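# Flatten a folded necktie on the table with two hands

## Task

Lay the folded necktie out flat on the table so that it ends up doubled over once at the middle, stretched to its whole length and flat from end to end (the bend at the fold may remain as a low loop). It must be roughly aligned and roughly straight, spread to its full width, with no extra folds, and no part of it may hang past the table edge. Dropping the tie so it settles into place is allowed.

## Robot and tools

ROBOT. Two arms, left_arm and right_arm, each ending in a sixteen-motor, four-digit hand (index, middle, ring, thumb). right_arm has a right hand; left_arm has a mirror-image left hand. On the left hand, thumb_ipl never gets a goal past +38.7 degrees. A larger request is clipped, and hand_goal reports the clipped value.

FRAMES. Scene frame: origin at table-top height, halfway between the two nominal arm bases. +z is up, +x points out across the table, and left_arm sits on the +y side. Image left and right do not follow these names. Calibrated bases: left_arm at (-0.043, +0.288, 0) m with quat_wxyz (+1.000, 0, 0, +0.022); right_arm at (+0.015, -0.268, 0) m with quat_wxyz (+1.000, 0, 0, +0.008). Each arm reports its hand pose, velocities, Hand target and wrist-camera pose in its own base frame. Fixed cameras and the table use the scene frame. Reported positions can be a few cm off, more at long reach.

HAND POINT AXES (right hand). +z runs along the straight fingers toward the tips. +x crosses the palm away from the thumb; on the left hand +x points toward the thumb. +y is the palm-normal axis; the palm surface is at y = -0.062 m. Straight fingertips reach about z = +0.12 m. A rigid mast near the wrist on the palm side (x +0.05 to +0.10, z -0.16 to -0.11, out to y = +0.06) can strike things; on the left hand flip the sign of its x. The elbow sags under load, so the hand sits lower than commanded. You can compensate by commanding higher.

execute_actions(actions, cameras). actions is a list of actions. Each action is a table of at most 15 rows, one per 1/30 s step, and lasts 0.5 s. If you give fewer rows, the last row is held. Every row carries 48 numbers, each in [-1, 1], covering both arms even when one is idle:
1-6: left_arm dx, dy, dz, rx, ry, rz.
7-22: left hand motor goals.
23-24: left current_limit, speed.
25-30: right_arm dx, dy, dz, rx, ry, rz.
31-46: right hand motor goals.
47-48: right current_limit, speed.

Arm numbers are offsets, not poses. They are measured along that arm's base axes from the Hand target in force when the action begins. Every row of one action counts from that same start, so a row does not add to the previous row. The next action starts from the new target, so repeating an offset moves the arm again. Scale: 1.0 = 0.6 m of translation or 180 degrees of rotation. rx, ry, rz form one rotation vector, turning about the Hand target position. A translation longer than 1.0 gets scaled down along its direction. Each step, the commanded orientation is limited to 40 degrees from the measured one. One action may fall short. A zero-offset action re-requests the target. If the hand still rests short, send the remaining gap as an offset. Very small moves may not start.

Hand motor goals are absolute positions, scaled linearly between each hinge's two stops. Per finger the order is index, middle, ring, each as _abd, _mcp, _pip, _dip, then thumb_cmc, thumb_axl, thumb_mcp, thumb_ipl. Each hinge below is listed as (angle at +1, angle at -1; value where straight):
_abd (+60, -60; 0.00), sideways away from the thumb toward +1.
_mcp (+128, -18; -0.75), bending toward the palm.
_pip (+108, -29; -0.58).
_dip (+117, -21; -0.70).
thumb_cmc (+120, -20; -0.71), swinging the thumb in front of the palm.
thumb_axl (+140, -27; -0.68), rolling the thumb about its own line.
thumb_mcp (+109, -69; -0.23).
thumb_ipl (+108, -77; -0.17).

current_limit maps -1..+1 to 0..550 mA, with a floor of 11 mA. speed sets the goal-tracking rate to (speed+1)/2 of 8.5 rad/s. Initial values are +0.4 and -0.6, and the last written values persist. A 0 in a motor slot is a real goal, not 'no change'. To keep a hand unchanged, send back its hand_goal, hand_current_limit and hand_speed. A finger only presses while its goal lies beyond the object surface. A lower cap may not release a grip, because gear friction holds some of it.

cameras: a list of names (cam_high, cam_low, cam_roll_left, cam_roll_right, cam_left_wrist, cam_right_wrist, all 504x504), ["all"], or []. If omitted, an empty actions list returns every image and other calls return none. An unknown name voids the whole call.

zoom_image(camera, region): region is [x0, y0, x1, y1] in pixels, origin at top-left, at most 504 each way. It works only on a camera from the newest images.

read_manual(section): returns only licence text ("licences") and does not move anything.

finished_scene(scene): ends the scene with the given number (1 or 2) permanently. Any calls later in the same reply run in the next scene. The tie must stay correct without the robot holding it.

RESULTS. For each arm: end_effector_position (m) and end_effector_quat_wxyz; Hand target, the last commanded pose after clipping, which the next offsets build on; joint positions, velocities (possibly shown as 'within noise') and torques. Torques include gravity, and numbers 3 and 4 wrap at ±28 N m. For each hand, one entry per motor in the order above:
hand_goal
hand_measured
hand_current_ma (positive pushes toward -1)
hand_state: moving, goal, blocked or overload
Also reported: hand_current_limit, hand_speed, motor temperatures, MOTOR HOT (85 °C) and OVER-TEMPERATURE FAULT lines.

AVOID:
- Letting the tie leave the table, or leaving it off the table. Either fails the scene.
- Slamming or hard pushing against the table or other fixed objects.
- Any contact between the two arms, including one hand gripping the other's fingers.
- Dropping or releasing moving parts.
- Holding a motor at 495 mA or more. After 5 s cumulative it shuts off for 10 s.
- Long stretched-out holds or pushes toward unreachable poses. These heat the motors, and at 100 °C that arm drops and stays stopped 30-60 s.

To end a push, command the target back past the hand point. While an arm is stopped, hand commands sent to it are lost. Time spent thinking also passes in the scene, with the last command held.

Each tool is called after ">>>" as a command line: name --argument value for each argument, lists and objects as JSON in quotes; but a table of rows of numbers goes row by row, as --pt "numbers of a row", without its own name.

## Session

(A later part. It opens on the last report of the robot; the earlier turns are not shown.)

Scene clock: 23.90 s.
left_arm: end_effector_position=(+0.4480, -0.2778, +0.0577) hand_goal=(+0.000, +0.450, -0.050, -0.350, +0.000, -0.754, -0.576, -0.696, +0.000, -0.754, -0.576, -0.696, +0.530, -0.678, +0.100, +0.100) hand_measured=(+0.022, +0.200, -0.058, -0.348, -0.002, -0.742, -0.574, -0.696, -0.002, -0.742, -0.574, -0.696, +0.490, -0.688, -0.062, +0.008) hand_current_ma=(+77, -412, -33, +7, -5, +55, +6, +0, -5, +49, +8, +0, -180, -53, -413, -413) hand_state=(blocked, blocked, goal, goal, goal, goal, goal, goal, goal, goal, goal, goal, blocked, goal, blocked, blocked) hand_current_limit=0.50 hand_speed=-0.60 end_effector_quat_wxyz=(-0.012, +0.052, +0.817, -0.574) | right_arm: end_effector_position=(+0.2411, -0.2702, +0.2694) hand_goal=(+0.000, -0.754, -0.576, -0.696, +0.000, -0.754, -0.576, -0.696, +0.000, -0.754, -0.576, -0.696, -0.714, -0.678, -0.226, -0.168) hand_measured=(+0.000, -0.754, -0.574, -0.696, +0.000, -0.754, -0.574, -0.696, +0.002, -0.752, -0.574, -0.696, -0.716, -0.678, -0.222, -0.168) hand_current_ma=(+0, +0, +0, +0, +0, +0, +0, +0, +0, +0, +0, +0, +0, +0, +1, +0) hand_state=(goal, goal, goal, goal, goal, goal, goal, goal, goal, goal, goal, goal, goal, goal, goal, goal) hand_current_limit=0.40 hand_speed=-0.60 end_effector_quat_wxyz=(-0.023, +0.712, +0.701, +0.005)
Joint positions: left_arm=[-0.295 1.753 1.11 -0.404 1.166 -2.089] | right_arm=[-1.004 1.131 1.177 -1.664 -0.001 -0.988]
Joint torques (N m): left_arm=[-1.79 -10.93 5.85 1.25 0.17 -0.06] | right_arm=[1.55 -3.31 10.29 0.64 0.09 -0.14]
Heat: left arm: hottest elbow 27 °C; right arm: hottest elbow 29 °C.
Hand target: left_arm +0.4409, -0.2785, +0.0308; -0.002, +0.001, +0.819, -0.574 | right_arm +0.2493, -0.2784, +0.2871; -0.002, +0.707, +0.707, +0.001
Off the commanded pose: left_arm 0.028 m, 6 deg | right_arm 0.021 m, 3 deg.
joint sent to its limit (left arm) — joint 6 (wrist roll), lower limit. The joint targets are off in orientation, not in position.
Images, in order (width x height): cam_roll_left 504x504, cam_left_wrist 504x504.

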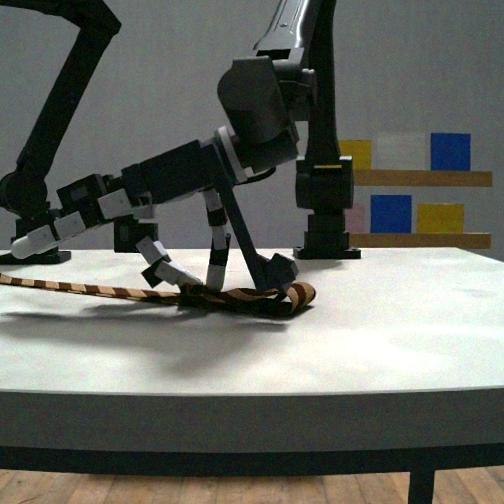

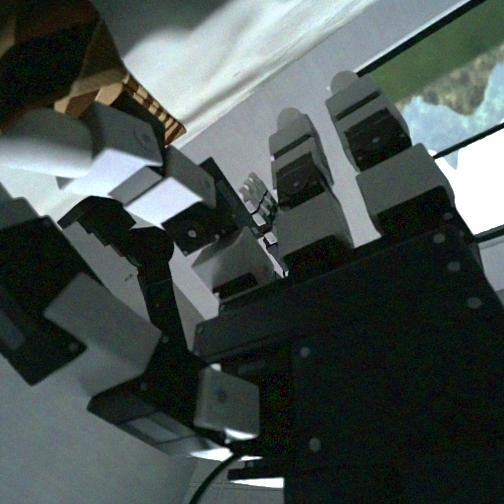

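>>> execute_actions --actions '[[[0,0,0.08,0,0,0,0,0.45,-0.05,-0.35,0,-0.754,-0.576,-0.696,0,-0.754,-0.576,-0.696,0.53,-0.678,0.1,0.1,0.5,-0.6,0,0,0.0,0,0,0,0,-0.754,-0.576,-0.696,0,-0.754,-0.576,-0.696,0,-0.754,-0.576,-0.696,-0.714,-0.678,-0.226,-0.168,0.4,-0.6]],[[0.0,0.02,0.06,0,0,0,0,0.45,-0.05,-0.35,0,-0.754,-0.576,-0.696,0,-0.754,-0.576,-0.696,0.53,-0.678,0.1,0.1,0.5,-0.6,0,0,0.0,0,0,0,0,-0.754,-0.576,-0.696,0,-0.754,-0.576,-0.696,0,-0.754,-0.576,-0.696,-0.714,-0.678,-0.226,-0.168,0.4,-0.6]]]' --cameras '["cam_high","cam_roll_left","cam_roll_right","cam_left_wrist"]'

>>> zoom_image --camera "cam_roll_left" --region '[80, 180, 340, 340]'

>>> zoom_image --camera "cam_roll_right" --region '[300, 180, 504, 330]'

Scene clock: 25.53 s.
left_arm: end_effector_position=(+0.4220, -0.2674, +0.0990) hand_goal=(+0.000, +0.450, -0.050, -0.350, +0.000, -0.754, -0.576, -0.696, +0.000, -0.754, -0.576, -0.696, +0.530, -0.678, +0.100, +0.100) hand_measured=(+0.024, +0.200, -0.062, -0.350, -0.002, -0.742, -0.574, -0.696, -0.002, -0.744, -0.574, -0.696, +0.492, -0.688, -0.062, +0.028) hand_current_ma=(+86, -412, -52, +2, -4, +55, +6, +0, -4, +47, +8, +0, -173, -53, -413, -412) hand_state=(blocked, blocked, goal, goal, goal, goal, goal, goal, goal, goal, goal, goal, blocked, goal, blocked, blocked) hand_current_limit=0.50 hand_speed=-0.60 end_effector_quat_wxyz=(-0.039, +0.029, +0.825, -0.563) | right_arm: end_effector_position=(+0.2411, -0.2702, +0.2694) hand_goal=(+0.000, -0.754, -0.576, -0.696, +0.000, -0.754, -0.576, -0.696, +0.000, -0.754, -0.576, -0.696, -0.714, -0.678, -0.226, -0.168) hand_measured=(+0.000, -0.754, -0.574, -0.696, +0.000, -0.754, -0.574, -0.696, +0.002, -0.752, -0.574, -0.696, -0.716, -0.678, -0.222, -0.168) hand_current_ma=(+0, +0, +0, +0, +0, +0, +0, +0, +0, +0, +0, +0, +0, +0, +1, +0) hand_state=(goal, goal, goal, goal, goal, goal, goal, goal, goal, goal, goal, goal, goal, goal, goal, goal) hand_current_limit=0.40 hand_speed=-0.60 end_effector_quat_wxyz=(-0.023, +0.712, +0.701, +0.005)
Joint positions: left_arm=[-0.293 1.655 1.119 -0.587 1.158 -2.089] | right_arm=[-1.004 1.131 1.177 -1.664 -0.001 -0.988]
Joint torques (N m): left_arm=[-0.09 -13.86 10.76 0.55 0.89 -0.08] | right_arm=[1.32 -4.42 10.1 0.53 0.06 -0.12]
Heat: left arm: hottest elbow 27 °C; right arm: hottest elbow 30 °C.
Hand target: left_arm +0.4410, -0.2665, +0.1149; -0.002, +0.001, +0.819, -0.574 | right_arm +0.2493, -0.2784, +0.2871; -0.002, +0.707, +0.707, +0.001
Off the commanded pose: left_arm 0.025 m, 6 deg | right_arm 0.021 m, 3 deg.
joint sent to its limit (left arm) — joint 6 (wrist roll), lower limit. The joint targets are off in orientation, not in position.
Images, in order (width x height): cam_high 504x504, cam_roll_left 504x504, cam_roll_right 504x504, cam_left_wrist 504x504.

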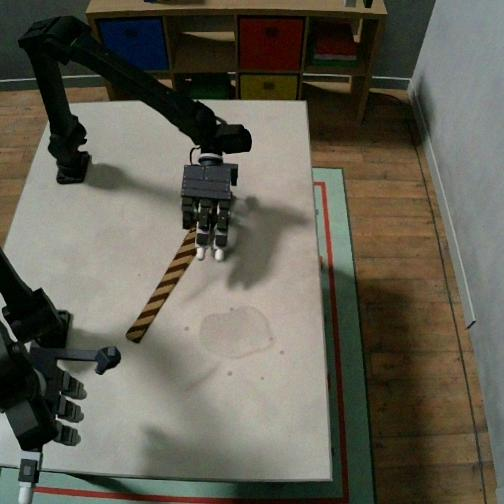

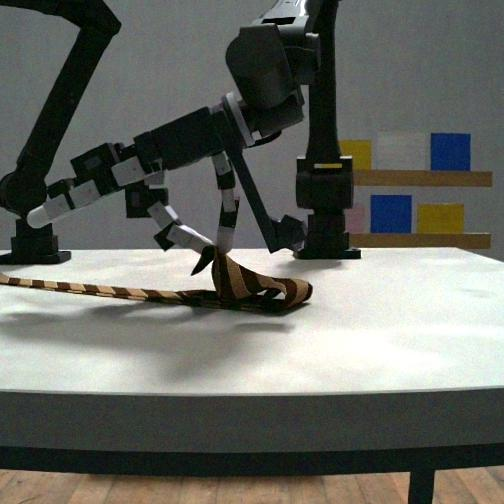

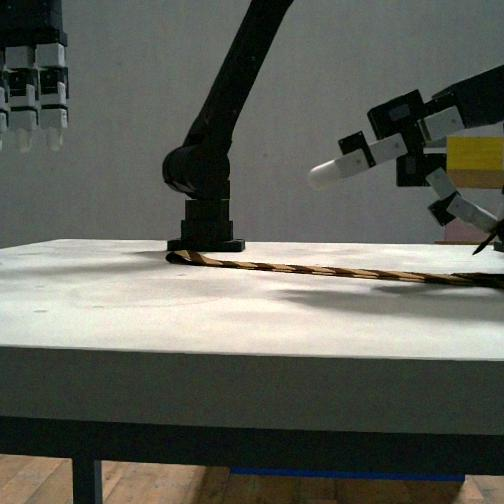

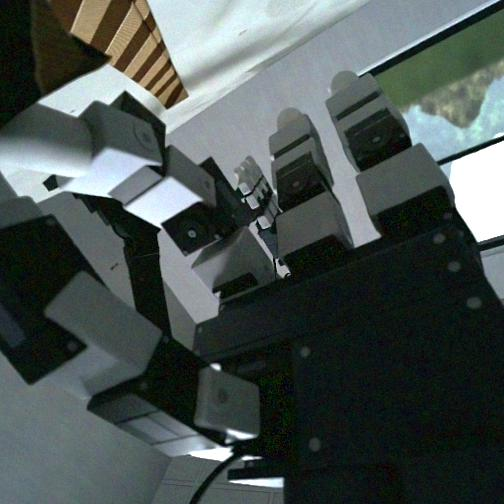

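Scaled by 1.938 from the camera's 504x504 image, which has a finer 720x720 frame.

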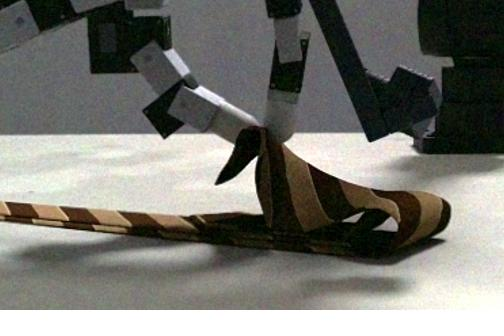

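Scaled by 2.471 from the camera's 504x504 image, which has a finer 720x720 frame.

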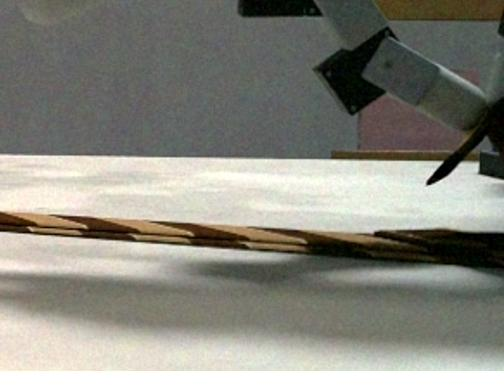

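>>> execute_actions --actions '[[[0.035,0.08,0.08,0,0,0,0,0.45,-0.05,-0.35,0,-0.754,-0.576,-0.696,0,-0.754,-0.576,-0.696,0.53,-0.678,0.1,0.1,0.5,-0.6,0,0,0.0,0,0,0,0,-0.754,-0.576,-0.696,0,-0.754,-0.576,-0.696,0,-0.754,-0.576,-0.696,-0.714,-0.678,-0.226,-0.168,0.4,-0.6]],[[0.04,0.1,0.05,0,0,0,0,0.45,-0.05,-0.35,0,-0.754,-0.576,-0.696,0,-0.754,-0.576,-0.696,0.53,-0.678,0.1,0.1,0.5,-0.6,0,0,0.0,0,0,0,0,-0.754,-0.576,-0.696,0,-0.754,-0.576,-0.696,0,-0.754,-0.576,-0.696,-0.714,-0.678,-0.226,-0.168,0.4,-0.6]],[[0.045,0.11,0.0,0,0,0,0,0.45,-0.05,-0.35,0,-0.754,-0.576,-0.696,0,-0.754,-0.576,-0.696,0.53,-0.678,0.1,0.1,0.5,-0.6,0,0,0.0,0,0,0,0,-0.754,-0.576,-0.696,0,-0.754,-0.576,-0.696,0,-0.754,-0.576,-0.696,-0.714,-0.678,-0.226,-0.168,0.4,-0.6]]]' --cameras '["cam_high","cam_roll_left","cam_low"]'

>>> zoom_image --camera "cam_roll_left" --region '[80, 160, 380, 340]'

>>> zoom_image --camera "cam_high" --region '[150, 110, 290, 250]'

Scene clock: 31.20 s.
left_arm: end_effector_position=(+0.4983, -0.0877, +0.1769) hand_goal=(+0.000, +0.450, -0.050, -0.350, +0.000, -0.754, -0.576, -0.696, +0.000, -0.754, -0.576, -0.696, +0.530, -0.678, +0.100, +0.100) hand_measured=(+0.024, +0.200, -0.064, -0.350, +0.000, -0.740, -0.574, -0.696, +0.000, -0.742, -0.574, -0.696, +0.494, -0.688, -0.062, +0.028) hand_current_ma=(+91, -413, -55, +2, -1, +57, +6, +0, -1, +48, +8, +0, -164, -53, -413, -412) hand_state=(blocked, blocked, goal, goal, goal, goal, goal, goal, goal, goal, goal, goal, blocked, goal, blocked, blocked) hand_current_limit=0.50 hand_speed=-0.60 end_effector_quat_wxyz=(-0.018, -0.022, +0.819, -0.574) | right_arm: end_effector_position=(+0.2411, -0.2702, +0.2694) hand_goal=(+0.000, -0.754, -0.576, -0.696, +0.000, -0.754, -0.576, -0.696, +0.000, -0.754, -0.576, -0.696, -0.714, -0.678, -0.226, -0.168) hand_measured=(+0.000, -0.754, -0.574, -0.696, +0.000, -0.754, -0.574, -0.696, +0.002, -0.752, -0.574, -0.696, -0.716, -0.678, -0.222, -0.168) hand_current_ma=(+0, +0, +0, +0, +0, +0, +0, +0, +0, +0, +0, +0, +0, +0, +1, +0) hand_state=(goal, goal, goal, goal, goal, goal, goal, goal, goal, goal, goal, goal, goal, goal, goal, goal) hand_current_limit=0.40 hand_speed=-0.60 end_effector_quat_wxyz=(-0.023, +0.712, +0.701, +0.005)
Joint positions: left_arm=[0.09 1.81 1.555 -1.569 1.211 -1.359] | right_arm=[-1.004 1.131 1.177 -1.664 -0.001 -0.988]
Joint torques (N m): left_arm=[-1.73 -15.5 11.4 -0.51 1.02 0.05] | right_arm=[1.32 -3.6 10.25 0.66 0.07 -0.13]
Heat: left arm: hottest elbow 28 °C; right arm: hottest elbow 31 °C.
Hand target: left_arm +0.5130, -0.0924, +0.1929; -0.002, +0.001, +0.819, -0.574 | right_arm +0.2493, -0.2784, +0.2871; -0.002, +0.707, +0.707, +0.001
Off the commanded pose: left_arm 0.022 m, 3 deg | right_arm 0.021 m, 3 deg.
Images, in order (width x height): cam_high 504x504, cam_low 504x504, cam_roll_left 504x504.

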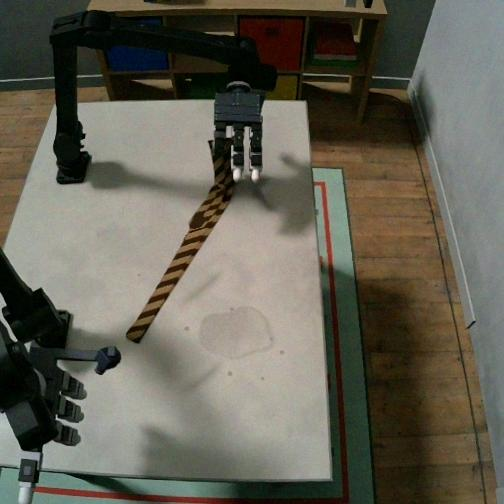

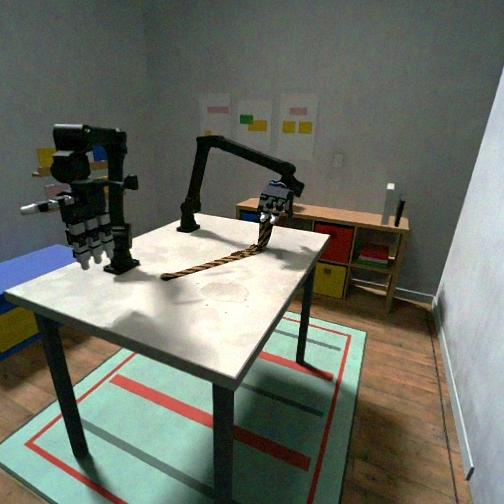

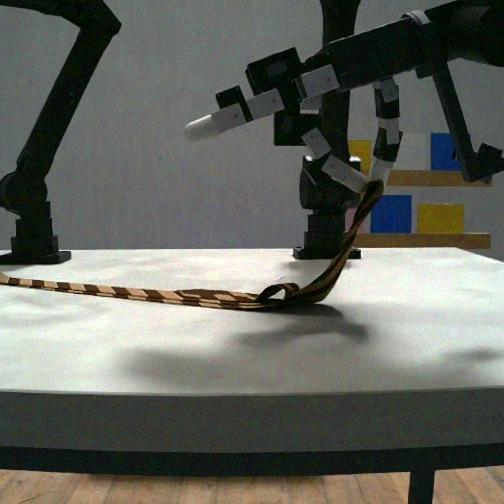

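Scaled by 1.680 from the camera's 504x504 image, which has a finer 720x720 frame.

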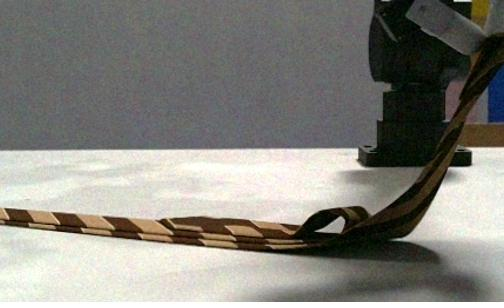

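Scaled by 3.600 from the camera's 504x504 image, which has a finer 720x720 frame.

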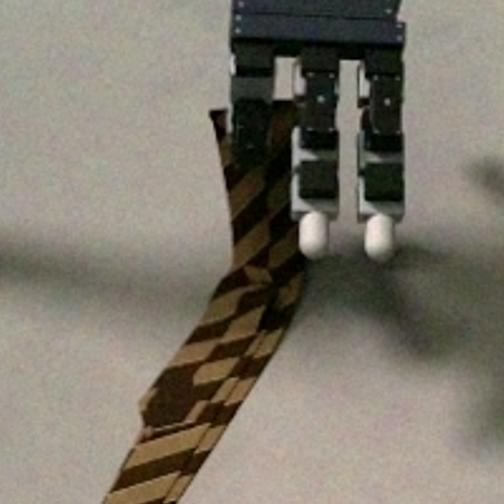

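>>> execute_actions --actions '[[[0.07,0.03,-0.03,0,0,0,0,0.45,-0.05,-0.35,0,-0.754,-0.576,-0.696,0,-0.754,-0.576,-0.696,0.53,-0.678,0.1,0.1,0.5,-0.6,0,0,0.0,0,0,0,0,-0.754,-0.576,-0.696,0,-0.754,-0.576,-0.696,0,-0.754,-0.576,-0.696,-0.714,-0.678,-0.226,-0.168,0.4,-0.6]],[[0.05,0.06,-0.07,0,0,0,0,0.45,-0.05,-0.35,0,-0.754,-0.576,-0.696,0,-0.754,-0.576,-0.696,0.53,-0.678,0.1,0.1,0.5,-0.6,0,0,0.0,0,0,0,0,-0.754,-0.576,-0.696,0,-0.754,-0.576,-0.696,0,-0.754,-0.576,-0.696,-0.714,-0.678,-0.226,-0.168,0.4,-0.6]]]' --cameras '["cam_high","cam_roll_left","cam_low"]'

>>> zoom_image --camera "cam_roll_left" --region '[180, 180, 480, 340]'

>>> zoom_image --camera "cam_high" --region '[150, 100, 290, 240]'

Scene clock: 33.73 s.
left_arm: end_effector_position=(+0.5711, -0.0387, +0.1091) hand_goal=(+0.000, +0.450, -0.050, -0.350, +0.000, -0.754, -0.576, -0.696, +0.000, -0.754, -0.576, -0.696, +0.530, -0.678, +0.100, +0.100) hand_measured=(+0.024, +0.200, -0.064, -0.350, +0.000, -0.740, -0.574, -0.696, +0.000, -0.742, -0.574, -0.696, +0.492, -0.688, -0.062, +0.028) hand_current_ma=(+90, -412, -57, +2, -3, +57, +6, +0, -3, +49, +8, +0, -167, -53, -413, -413) hand_state=(blocked, blocked, goal, goal, goal, goal, goal, goal, goal, goal, goal, goal, blocked, goal, blocked, blocked) hand_current_limit=0.50 hand_speed=-0.60 end_effector_quat_wxyz=(-0.018, -0.026, +0.820, -0.572) | right_arm: end_effector_position=(+0.2411, -0.2702, +0.2694) hand_goal=(+0.000, -0.754, -0.576, -0.696, +0.000, -0.754, -0.576, -0.696, +0.000, -0.754, -0.576, -0.696, -0.714, -0.678, -0.226, -0.168) hand_measured=(+0.000, -0.754, -0.574, -0.696, +0.000, -0.754, -0.574, -0.696, +0.002, -0.752, -0.574, -0.696, -0.716, -0.678, -0.222, -0.168) hand_current_ma=(+0, +0, +0, +0, +0, +0, +0, +0, +0, +0, +0, +0, +0, +0, +1, +0) hand_state=(goal, goal, goal, goal, goal, goal, goal, goal, goal, goal, goal, goal, goal, goal, goal, goal) hand_current_limit=0.40 hand_speed=-0.60 end_effector_quat_wxyz=(-0.023, +0.712, +0.701, +0.005)
Joint positions: left_arm=[0.159 2.093 1.803 -1.685 1.185 -1.201] | right_arm=[-1.004 1.131 1.177 -1.664 -0.001 -0.988]
Joint torques (N m): left_arm=[-1.67 -20.42 10.65 -0.73 0.91 0.03] | right_arm=[1.73 -4.31 10.32 0.72 0.07 -0.2]
Heat: left arm: hottest elbow 28 °C; right arm: hottest elbow 31 °C.
Hand target: left_arm +0.5850, -0.0384, +0.1329; -0.002, +0.001, +0.819, -0.574 | right_arm +0.2493, -0.2784, +0.2871; -0.002, +0.707, +0.707, +0.001
Off the commanded pose: left_arm 0.028 m, 4 deg | right_arm 0.021 m, 3 deg.
joint sent to its limit (left arm) — joint 4 (wrist pitch), lower limit. The joint targets still meet the commanded pose.
Images, in order (width x height): cam_high 504x504, cam_low 504x504, cam_roll_left 504x504.

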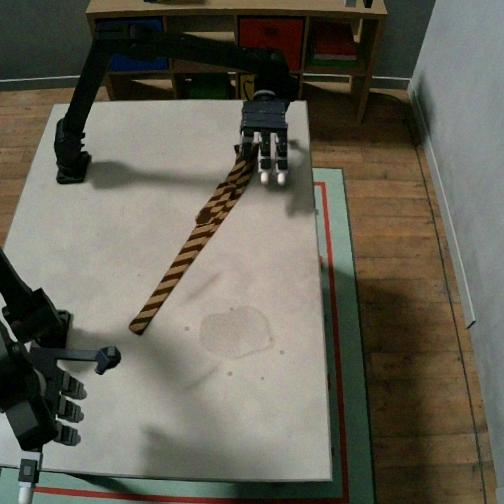

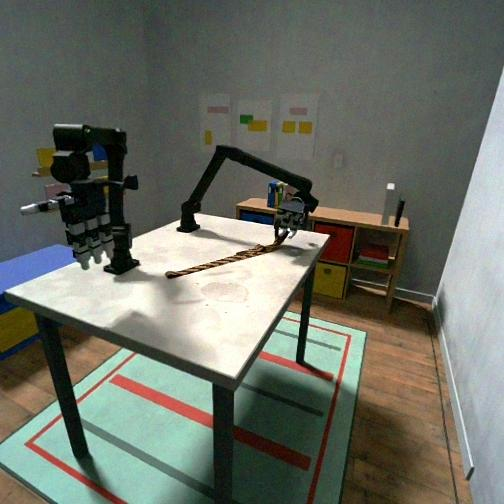

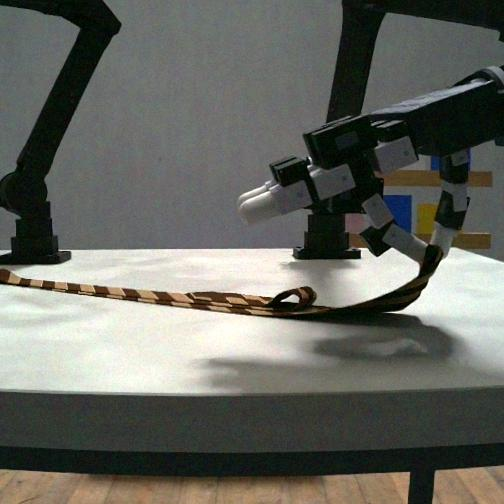

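Scaled by 1.680 from the camera's 504x504 image, which has a finer 720x720 frame.

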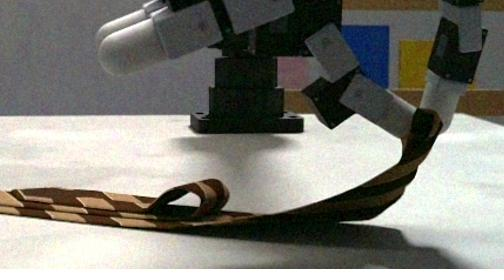

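Scaled by 3.600 from the camera's 504x504 image, which has a finer 720x720 frame.

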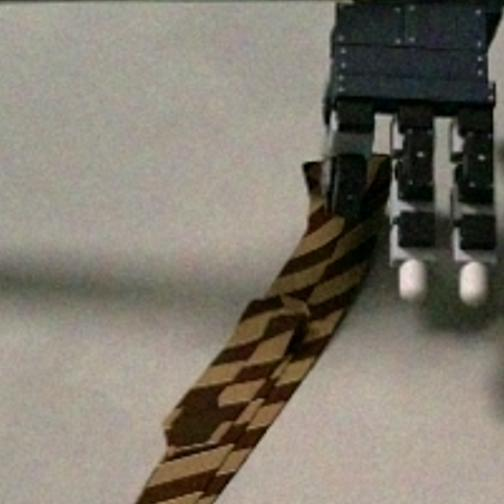

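>>> execute_actions --actions '[[[0.01,0.01,-0.07,0,0,0,0,0.45,-0.05,-0.35,0,-0.754,-0.576,-0.696,0,-0.754,-0.576,-0.696,0.53,-0.678,0.1,0.1,0.5,-0.6,0,0,0.0,0,0,0,0,-0.754,-0.576,-0.696,0,-0.754,-0.576,-0.696,0,-0.754,-0.576,-0.696,-0.714,-0.678,-0.226,-0.168,0.4,-0.6]],[[0,0,0,0,0,0,0,0.15,0.0,-0.35,0,-0.754,-0.576,-0.696,0,-0.754,-0.576,-0.696,0.53,-0.678,-0.1,0.0,0.5,-0.8,0,0,0.0,0,0,0,0,-0.754,-0.576,-0.696,0,-0.754,-0.576,-0.696,0,-0.754,-0.576,-0.696,-0.714,-0.678,-0.226,-0.168,0.4,-0.6]]]' --cameras '["cam_high","cam_roll_left"]'

>>> zoom_image --camera "cam_roll_left" --region '[180, 180, 480, 340]'

>>> zoom_image --camera "cam_high" --region '[150, 100, 290, 240]'

Scene clock: 35.43 s.
left_arm: end_effector_position=(+0.5774, -0.0379, +0.0742) hand_goal=(+0.000, +0.150, +0.000, -0.350, +0.000, -0.754, -0.576, -0.696, +0.000, -0.754, -0.576, -0.696, +0.530, -0.678, -0.100, +0.000) hand_measured=(+0.004, +0.152, -0.006, -0.352, +0.000, -0.740, -0.574, -0.696, +0.000, -0.742, -0.574, -0.696, +0.530, -0.680, -0.098, +0.002) hand_current_ma=(+12, +10, -25, -4, -3, +57, +6, +0, -3, +49, +8, +0, -2, -8, +8, +7) hand_state=(goal, goal, goal, goal, goal, goal, goal, goal, goal, goal, goal, goal, goal, goal, goal, goal) hand_current_limit=0.50 hand_speed=-0.80 end_effector_quat_wxyz=(-0.022, -0.014, +0.817, -0.575) | right_arm: end_effector_position=(+0.2411, -0.2702, +0.2694) hand_goal=(+0.000, -0.754, -0.576, -0.696, +0.000, -0.754, -0.576, -0.696, +0.000, -0.754, -0.576, -0.696, -0.714, -0.678, -0.226, -0.168) hand_measured=(+0.000, -0.754, -0.574, -0.696, +0.000, -0.754, -0.574, -0.696, +0.002, -0.752, -0.574, -0.696, -0.716, -0.678, -0.222, -0.168) hand_current_ma=(+0, +0, +0, +0, +0, +0, +0, +0, +0, +0, +0, +0, +0, +0, +1, +0) hand_state=(goal, goal, goal, goal, goal, goal, goal, goal, goal, goal, goal, goal, goal, goal, goal, goal) hand_current_limit=0.40 hand_speed=-0.60 end_effector_quat_wxyz=(-0.023, +0.712, +0.701, +0.005)
Joint positions: left_arm=[0.159 2.161 1.815 -1.687 1.185 -1.133] | right_arm=[-1.004 1.131 1.177 -1.664 -0.001 -0.988]
Joint torques (N m): left_arm=[-0.67 -20.37 9.95 -0.7 0.85 0.04] | right_arm=[1.32 -3.37 10.24 0.8 0.06 -0.15]
Heat: left arm: hottest elbow 28 °C; right arm: hottest elbow 31 °C.
Hand target: left_arm +0.5910, -0.0325, +0.0910; -0.002, +0.001, +0.819, -0.574 | right_arm +0.2493, -0.2784, +0.2871; -0.002, +0.707, +0.707, +0.001
Off the commanded pose: left_arm 0.022 m, 3 deg | right_arm 0.021 m, 3 deg.
joint sent to its limit (left arm) — joint 4 (wrist pitch), lower limit. The joint targets still meet the commanded pose.
Images, in order (width x height): cam_high 504x504, cam_roll_left 504x504.

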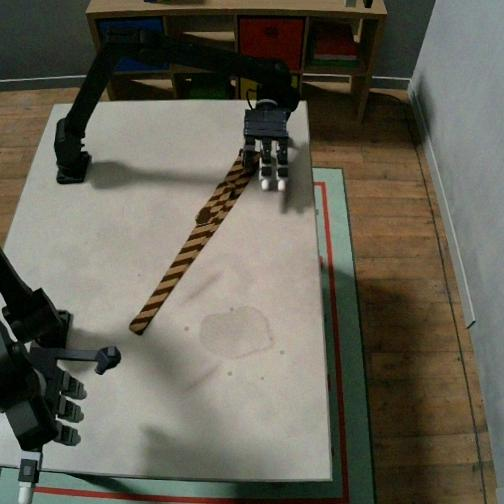

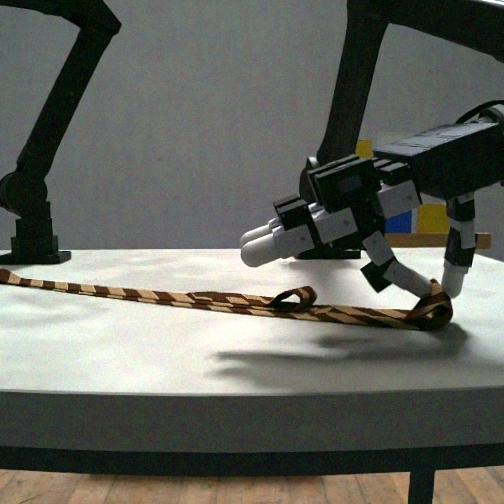

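Scaled by 1.680 from the camera's 504x504 image, which has a finer 720x720 frame.

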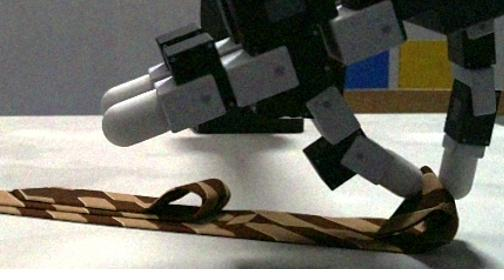

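Scaled by 3.600 from the camera's 504x504 image, which has a finer 720x720 frame.

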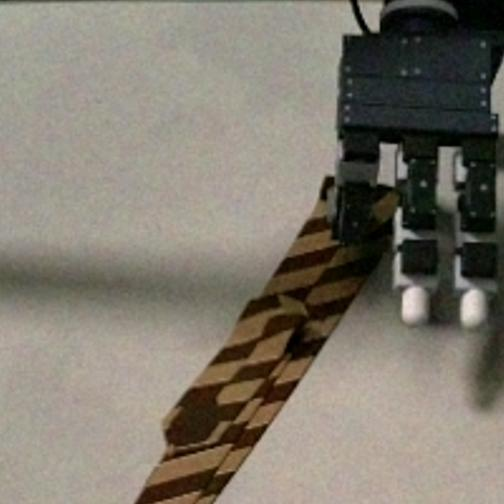

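>>> execute_actions --actions '[[[0,0,0.03,0,0,0,0,-0.05,0.1,-0.3,0,-0.754,-0.576,-0.696,0,-0.754,-0.576,-0.696,0.53,-0.678,-0.3,-0.1,0.5,-0.6,0,0,0.0,0,0,0,0,-0.754,-0.576,-0.696,0,-0.754,-0.576,-0.696,0,-0.754,-0.576,-0.696,-0.714,-0.678,-0.226,-0.168,0.4,-0.6]],[[0,0,0.08,0,0,0,0,-0.137,0.226,-0.261,0,-0.754,-0.576,-0.696,0,-0.754,-0.576,-0.696,0.53,-0.678,-0.4,-0.2,0.5,-0.6,0,0,0.0,0,0,0,0,-0.754,-0.576,-0.696,0,-0.754,-0.576,-0.696,0,-0.754,-0.576,-0.696,-0.714,-0.678,-0.226,-0.168,0.4,-0.6]]]' --cameras '["cam_high","cam_roll_left"]'

>>> zoom_image --camera "cam_roll_left" --region '[180, 180, 480, 340]'

>>> zoom_image --camera "cam_high" --region '[150, 100, 290, 240]'

Scene clock: 37.23 s.
left_arm: end_effector_position=(+0.5825, -0.0366, +0.1446) hand_goal=(+0.000, -0.138, +0.226, -0.262, +0.000, -0.754, -0.576, -0.696, +0.000, -0.754, -0.576, -0.696, +0.530, -0.678, -0.400, -0.200) hand_measured=(+0.004, -0.130, +0.220, -0.266, +0.000, -0.740, -0.574, -0.696, +0.000, -0.742, -0.574, -0.696, +0.530, -0.680, -0.394, -0.198) hand_current_ma=(+10, +34, -20, -12, -3, +57, +6, +0, -3, +49, +8, +0, +2, -8, +31, +14) hand_state=(goal, goal, goal, goal, goal, goal, goal, goal, goal, goal, goal, goal, goal, goal, goal, goal) hand_current_limit=0.50 hand_speed=-0.60 end_effector_quat_wxyz=(+0.008, -0.013, +0.824, -0.567) | right_arm: end_effector_position=(+0.2411, -0.2702, +0.2694) hand_goal=(+0.000, -0.754, -0.576, -0.696, +0.000, -0.754, -0.576, -0.696, +0.000, -0.754, -0.576, -0.696, -0.714, -0.678, -0.226, -0.168) hand_measured=(+0.000, -0.754, -0.574, -0.696, +0.000, -0.754, -0.574, -0.696, +0.002, -0.752, -0.574, -0.696, -0.716, -0.678, -0.222, -0.168) hand_current_ma=(+0, +0, +0, +0, +0, +0, +0, +0, +0, +0, +0, +0, +0, +0, +1, +0) hand_state=(goal, goal, goal, goal, goal, goal, goal, goal, goal, goal, goal, goal, goal, goal, goal, goal) hand_current_limit=0.40 hand_speed=-0.60 end_effector_quat_wxyz=(-0.023, +0.712, +0.701, +0.005)
Joint positions: left_arm=[0.159 2.055 1.85 -1.688 1.184 -1.226] | right_arm=[-1.004 1.131 1.177 -1.664 -0.001 -0.988]
Joint torques (N m): left_arm=[-0.85 -19.02 10.29 -0.54 0.91 -0.18] | right_arm=[1.61 -4.07 10.13 0.76 0.05 -0.09]
Heat: left arm: hottest elbow 29 °C; right arm: hottest elbow 32 °C.
Hand target: left_arm +0.5910, -0.0324, +0.1568; -0.002, +0.001, +0.819, -0.574 | right_arm +0.2493, -0.2784, +0.2871; -0.002, +0.707, +0.707, +0.001
Off the commanded pose: left_arm 0.015 m, 2 deg | right_arm 0.021 m, 3 deg.
joint sent to its limit (left arm) — joint 4 (wrist pitch), lower limit. The joint targets are off in orientation, not in position.
Images, in order (width x height): cam_high 504x504, cam_roll_left 504x504.

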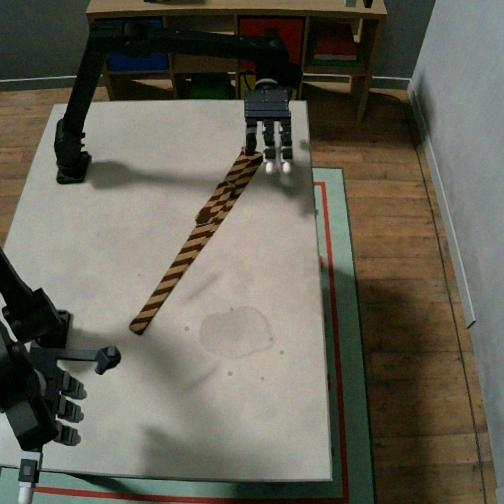

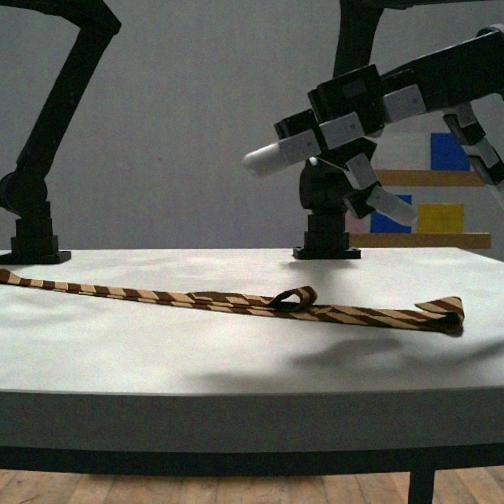

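Scaled by 1.680 from the camera's 504x504 image, which has a finer 720x720 frame.

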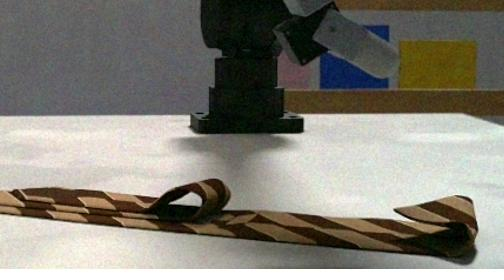

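Scaled by 3.600 from the camera's 504x504 image, which has a finer 720x720 frame.

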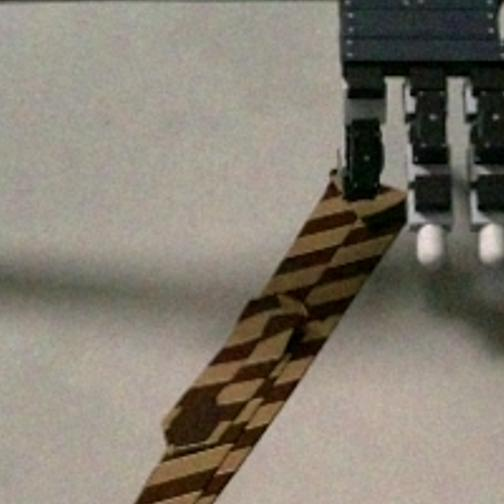

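>>> execute_actions --actions '[[[-0.02,-0.085,0.0,0,0,0,0,-0.137,0.226,-0.261,0,-0.754,-0.576,-0.696,0,-0.754,-0.576,-0.696,-0.5,-0.678,-0.2,-0.168,0.5,-0.6,0,0,0.0,0,0,0,0,-0.754,-0.576,-0.696,0,-0.754,-0.576,-0.696,0,-0.754,-0.576,-0.696,-0.714,-0.678,-0.226,-0.168,0.4,-0.6]],[[0,0,-0.12,0,0,0,0,-0.137,0.226,-0.261,0,-0.754,-0.576,-0.696,0,-0.754,-0.576,-0.696,-0.7,-0.678,-0.226,-0.168,0.5,-0.6,0,0,0.0,0,0,0,0,-0.754,-0.576,-0.696,0,-0.754,-0.576,-0.696,0,-0.754,-0.576,-0.696,-0.714,-0.678,-0.226,-0.168,0.4,-0.6]]]' --cameras '["cam_high","cam_roll_left"]'

>>> zoom_image --camera "cam_roll_left" --region '[180, 180, 480, 340]'

>>> zoom_image --camera "cam_high" --region '[150, 100, 290, 240]'

Scene clock: 40.60 s.
left_arm: end_effector_position=(+0.5726, -0.0874, +0.0714) hand_goal=(+0.000, -0.138, +0.226, -0.262, +0.000, -0.754, -0.576, -0.696, +0.000, -0.754, -0.576, -0.696, -0.700, -0.678, -0.226, -0.168) hand_measured=(+0.002, -0.132, +0.222, -0.264, +0.000, -0.742, -0.574, -0.696, +0.000, -0.744, -0.574, -0.696, -0.680, -0.680, -0.222, -0.170) hand_current_ma=(+8, +24, -16, -11, -2, +54, +6, +0, -2, +44, +8, +0, +85, -8, +22, -6) hand_state=(goal, goal, goal, goal, goal, goal, goal, goal, goal, goal, goal, goal, goal, goal, goal, goal) hand_current_limit=0.50 hand_speed=-0.60 end_effector_quat_wxyz=(-0.016, -0.002, +0.818, -0.575) | right_arm: end_effector_position=(+0.2411, -0.2702, +0.2694) hand_goal=(+0.000, -0.754, -0.576, -0.696, +0.000, -0.754, -0.576, -0.696, +0.000, -0.754, -0.576, -0.696, -0.714, -0.678, -0.226, -0.168) hand_measured=(+0.000, -0.754, -0.574, -0.696, +0.000, -0.754, -0.574, -0.696, +0.002, -0.752, -0.574, -0.696, -0.716, -0.678, -0.222, -0.168) hand_current_ma=(+0, +0, +0, +0, +0, +0, +0, +0, +0, +0, +0, +0, +0, +0, +1, +0) hand_state=(goal, goal, goal, goal, goal, goal, goal, goal, goal, goal, goal, goal, goal, goal, goal, goal) hand_current_limit=0.40 hand_speed=-0.60 end_effector_quat_wxyz=(-0.023, +0.712, +0.701, +0.005)
Joint positions: left_arm=[0.078 2.093 1.707 -1.463 1.21 -1.305] | right_arm=[-1.004 1.131 1.177 -1.664 -0.001 -0.988]
Joint torques (N m): left_arm=[-0.62 -20.42 7.92 0.03 0.99 -0.19] | right_arm=[2.14 -4.25 10.32 0.88 0.06 -0.17]
Heat: left arm: hottest elbow 29 °C; right arm: hottest elbow 32 °C.
Hand target: left_arm +0.5790, -0.0835, +0.0849; -0.002, +0.001, +0.819, -0.574 | right_arm +0.2493, -0.2784, +0.2871; -0.002, +0.707, +0.707, +0.001
Off the commanded pose: left_arm 0.016 m, 2 deg | right_arm 0.021 m, 3 deg.
Images, in order (width x height): cam_high 504x504, cam_roll_left 504x504.

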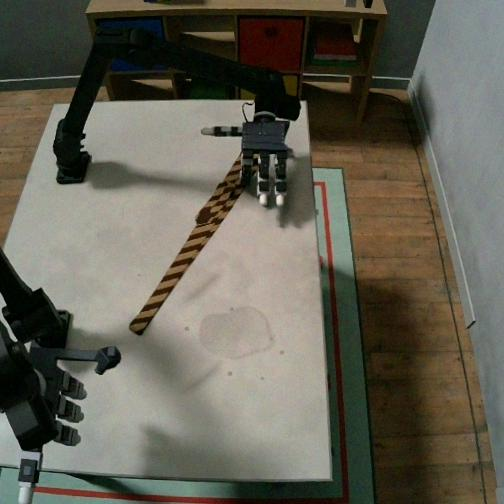

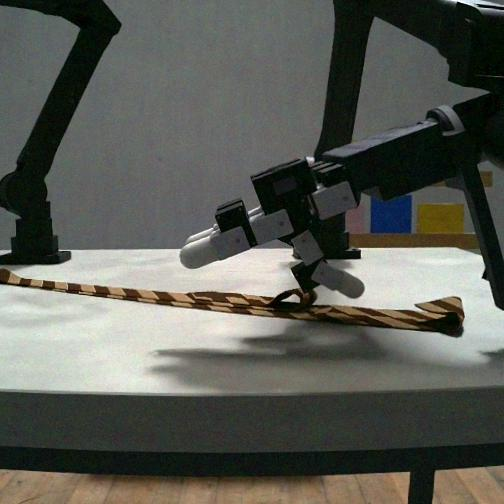

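Scaled by 1.680 from the camera's 504x504 image, which has a finer 720x720 frame.

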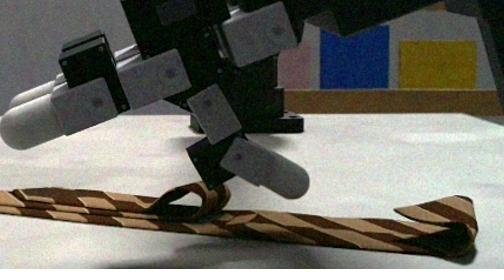

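Scaled by 3.600 from the camera's 504x504 image, which has a finer 720x720 frame.

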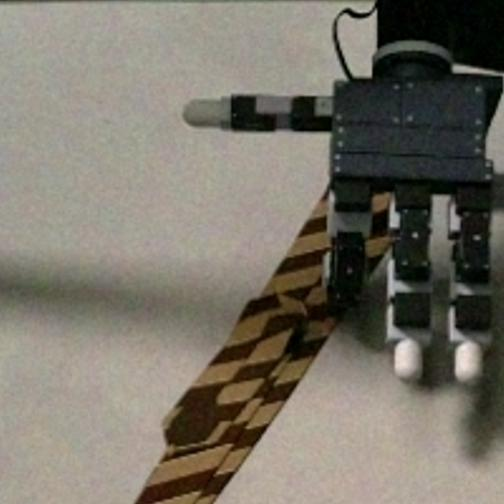

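>>> execute_actions --actions '[[[0.03,0.1,-0.01,0,0,0,0,-0.137,0.226,-0.261,0,-0.754,-0.576,-0.696,0,-0.754,-0.576,-0.696,-0.7,-0.678,-0.226,-0.168,0.5,-0.6,0,0,0.0,0,0,0,0,-0.754,-0.576,-0.696,0,-0.754,-0.576,-0.696,0,-0.754,-0.576,-0.696,-0.714,-0.678,-0.226,-0.168,0.4,-0.6]],[[0.03,0.06,0,0,0,0,0,-0.137,0.226,-0.261,0,-0.754,-0.576,-0.696,0,-0.754,-0.576,-0.696,-0.7,-0.678,-0.226,-0.168,0.5,-0.6,0,0,0.0,0,0,0,0,-0.754,-0.576,-0.696,0,-0.754,-0.576,-0.696,0,-0.754,-0.576,-0.696,-0.714,-0.678,-0.226,-0.168,0.4,-0.6]]]' --cameras '["cam_high","cam_roll_left"]'

>>> zoom_image --camera "cam_roll_left" --region '[180, 180, 480, 340]'

>>> zoom_image --camera "cam_high" --region '[150, 100, 290, 240]'

Scene clock: 42.43 s.
left_arm: end_effector_position=(+0.6015, +0.0047, +0.0687) hand_goal=(+0.000, -0.138, +0.226, -0.262, +0.000, -0.754, -0.576, -0.696, +0.000, -0.754, -0.576, -0.696, -0.700, -0.678, -0.226, -0.168) hand_measured=(+0.002, -0.134, +0.222, -0.264, +0.000, -0.742, -0.574, -0.696, +0.000, -0.744, -0.574, -0.696, -0.682, -0.680, -0.222, -0.170) hand_current_ma=(+7, +17, -16, -11, -1, +53, +6, +0, -1, +43, +8, +0, +74, -8, +18, -6) hand_state=(goal, goal, goal, goal, goal, goal, goal, goal, goal, goal, goal, goal, goal, goal, goal, goal) hand_current_limit=0.50 hand_speed=-0.60 end_effector_quat_wxyz=(+0.006, -0.022, +0.826, -0.563) | right_arm: end_effector_position=(+0.2411, -0.2702, +0.2694) hand_goal=(+0.000, -0.754, -0.576, -0.696, +0.000, -0.754, -0.576, -0.696, +0.000, -0.754, -0.576, -0.696, -0.714, -0.678, -0.226, -0.168) hand_measured=(+0.000, -0.754, -0.574, -0.696, +0.000, -0.754, -0.574, -0.696, +0.002, -0.752, -0.574, -0.696, -0.716, -0.678, -0.222, -0.168) hand_current_ma=(+0, +0, +0, +0, +0, +0, +0, +0, +0, +0, +0, +0, +0, +0, +1, +0) hand_state=(goal, goal, goal, goal, goal, goal, goal, goal, goal, goal, goal, goal, goal, goal, goal, goal) hand_current_limit=0.40 hand_speed=-0.60 end_effector_quat_wxyz=(-0.023, +0.712, +0.701, +0.005)
Joint positions: left_arm=[0.217 2.209 1.901 -1.688 1.158 -1.128] | right_arm=[-1.004 1.131 1.177 -1.664 -0.001 -0.988]
Joint torques (N m): left_arm=[-0.62 -19.49 10.55 -0.69 0.85 -0.06] | right_arm=[2.55 -3.55 10.25 0.69 0.07 -0.19]
Heat: left arm: hottest elbow 29 °C; right arm: hottest elbow 32 °C.
Hand target: left_arm +0.6150, +0.0126, +0.0789; -0.002, +0.001, +0.819, -0.574 | right_arm +0.2493, -0.2784, +0.2871; -0.002, +0.707, +0.707, +0.001
Off the commanded pose: left_arm 0.019 m, 3 deg | right_arm 0.021 m, 3 deg.
joint sent to its limit (left arm) — joint 4 (wrist pitch), lower limit. The joint targets are off in orientation, not in position.
Images, in order (width x height): cam_high 504x504, cam_roll_left 504x504.

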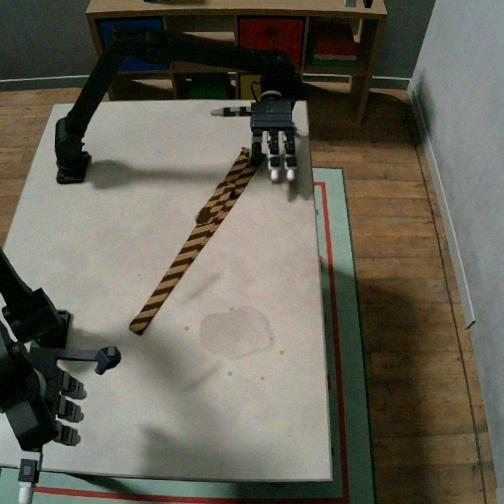

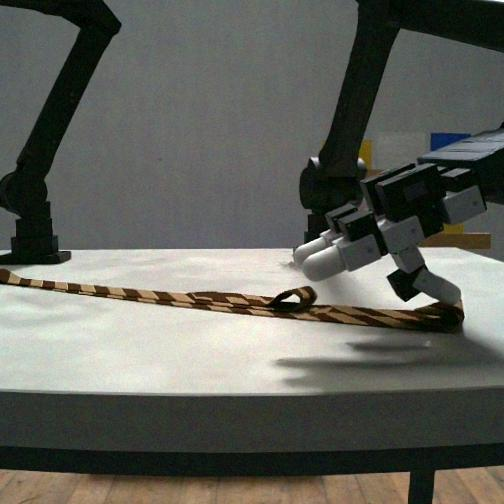

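Scaled by 1.680 from the camera's 504x504 image, which has a finer 720x720 frame.

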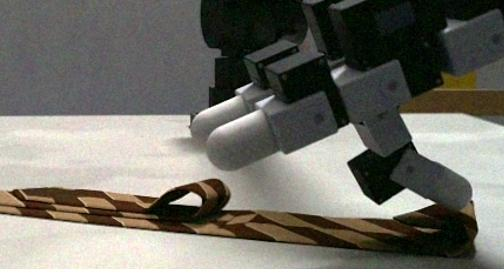

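Scaled by 3.600 from the camera's 504x504 image, which has a finer 720x720 frame.

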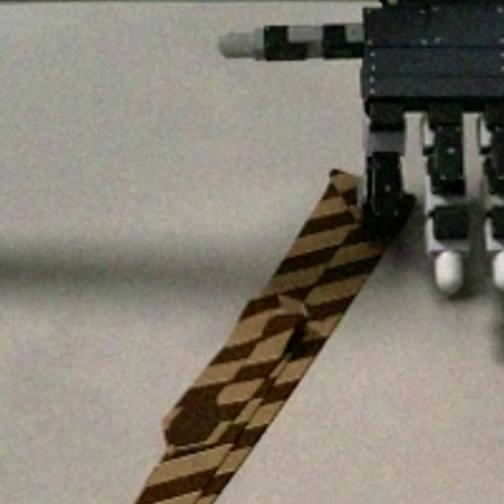

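>>> execute_actions --actions '[[[-0.055,-0.15,0.01,0,0,0,0,-0.137,0.226,-0.261,0,-0.754,-0.576,-0.696,0,-0.754,-0.576,-0.696,-0.7,-0.678,-0.226,-0.168,0.5,-0.6,0,0,0.0,0,0,0,0,-0.754,-0.576,-0.696,0,-0.754,-0.576,-0.696,0,-0.754,-0.576,-0.696,-0.714,-0.678,-0.226,-0.168,0.4,-0.6]],[[-0.005,0,-0.05,0,0,0,0,-0.137,0.226,-0.261,0,-0.754,-0.576,-0.696,0,-0.754,-0.576,-0.696,-0.7,-0.678,-0.226,-0.168,0.5,-0.6,0,0,0.0,0,0,0,0,-0.754,-0.576,-0.696,0,-0.754,-0.576,-0.696,0,-0.754,-0.576,-0.696,-0.714,-0.678,-0.226,-0.168,0.4,-0.6]]]' --cameras '["cam_high","cam_roll_left"]'

>>> zoom_image --camera "cam_roll_left" --region '[180, 180, 480, 340]'

>>> zoom_image --camera "cam_high" --region '[150, 100, 290, 240]'

Scene clock: 44.20 s.
left_arm: end_effector_position=(+0.5749, -0.0831, +0.0512) hand_goal=(+0.000, -0.138, +0.226, -0.262, +0.000, -0.754, -0.576, -0.696, +0.000, -0.754, -0.576, -0.696, -0.700, -0.678, -0.226, -0.168) hand_measured=(+0.002, -0.132, +0.224, -0.264, +0.000, -0.742, -0.574, -0.696, +0.000, -0.744, -0.574, -0.696, -0.686, -0.680, -0.224, -0.170) hand_current_ma=(+6, +21, -10, -7, +1, +56, +7, +0, +1, +45, +8, +0, +58, -8, +11, -5) hand_state=(goal, goal, goal, goal, goal, goal, goal, goal, goal, goal, goal, goal, goal, goal, goal, goal) hand_current_limit=0.50 hand_speed=-0.60 end_effector_quat_wxyz=(-0.009, +0.005, +0.819, -0.574) | right_arm: end_effector_position=(+0.2411, -0.2702, +0.2694) hand_goal=(+0.000, -0.754, -0.576, -0.696, +0.000, -0.754, -0.576, -0.696, +0.000, -0.754, -0.576, -0.696, -0.714, -0.678, -0.226, -0.168) hand_measured=(+0.000, -0.754, -0.574, -0.696, +0.000, -0.754, -0.574, -0.696, +0.002, -0.752, -0.574, -0.696, -0.716, -0.678, -0.222, -0.168) hand_current_ma=(+0, +0, +0, +0, +0, +0, +0, +0, +0, +0, +0, +0, +0, +0, +1, +0) hand_state=(goal, goal, goal, goal, goal, goal, goal, goal, goal, goal, goal, goal, goal, goal, goal, goal) hand_current_limit=0.40 hand_speed=-0.60 end_effector_quat_wxyz=(-0.023, +0.712, +0.701, +0.005)
Joint positions: left_arm=[0.085 2.116 1.69 -1.428 1.208 -1.278] | right_arm=[-1.004 1.131 1.177 -1.664 -0.001 -0.988]
Joint torques (N m): left_arm=[-0.38 -19.49 7.3 -0.01 0.95 -0.24] | right_arm=[1.9 -3.6 10.29 0.85 0.07 -0.17]
Heat: left arm: hottest elbow 29 °C; right arm: hottest elbow 33 °C.
Hand target: left_arm +0.5789, -0.0775, +0.0549; -0.002, +0.001, +0.819, -0.574 | right_arm +0.2493, -0.2784, +0.2871; -0.002, +0.707, +0.707, +0.001
Off the commanded pose: left_arm 0.008 m, 1 deg | right_arm 0.021 m, 3 deg.
Images, in order (width x height): cam_high 504x504, cam_roll_left 504x504.

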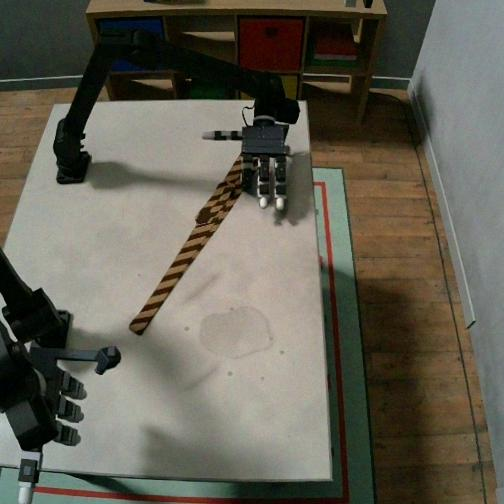

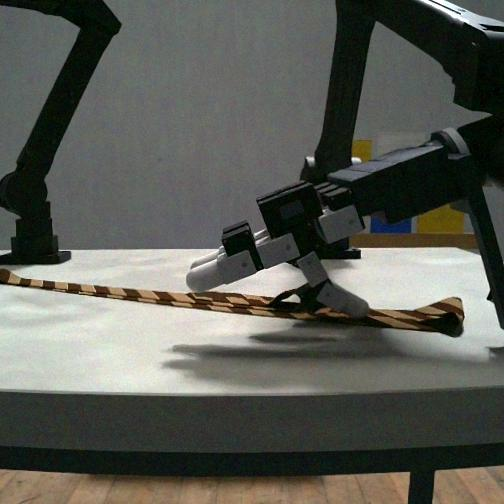

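Scaled by 1.680 from the camera's 504x504 image, which has a finer 720x720 frame.

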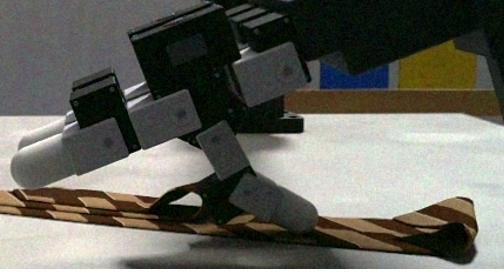

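Scaled by 3.600 from the camera's 504x504 image, which has a finer 720x720 frame.

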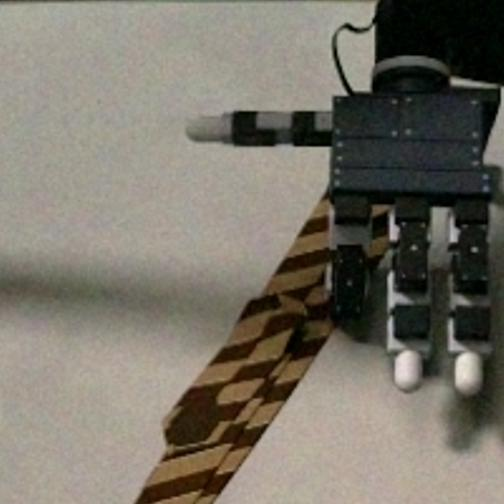

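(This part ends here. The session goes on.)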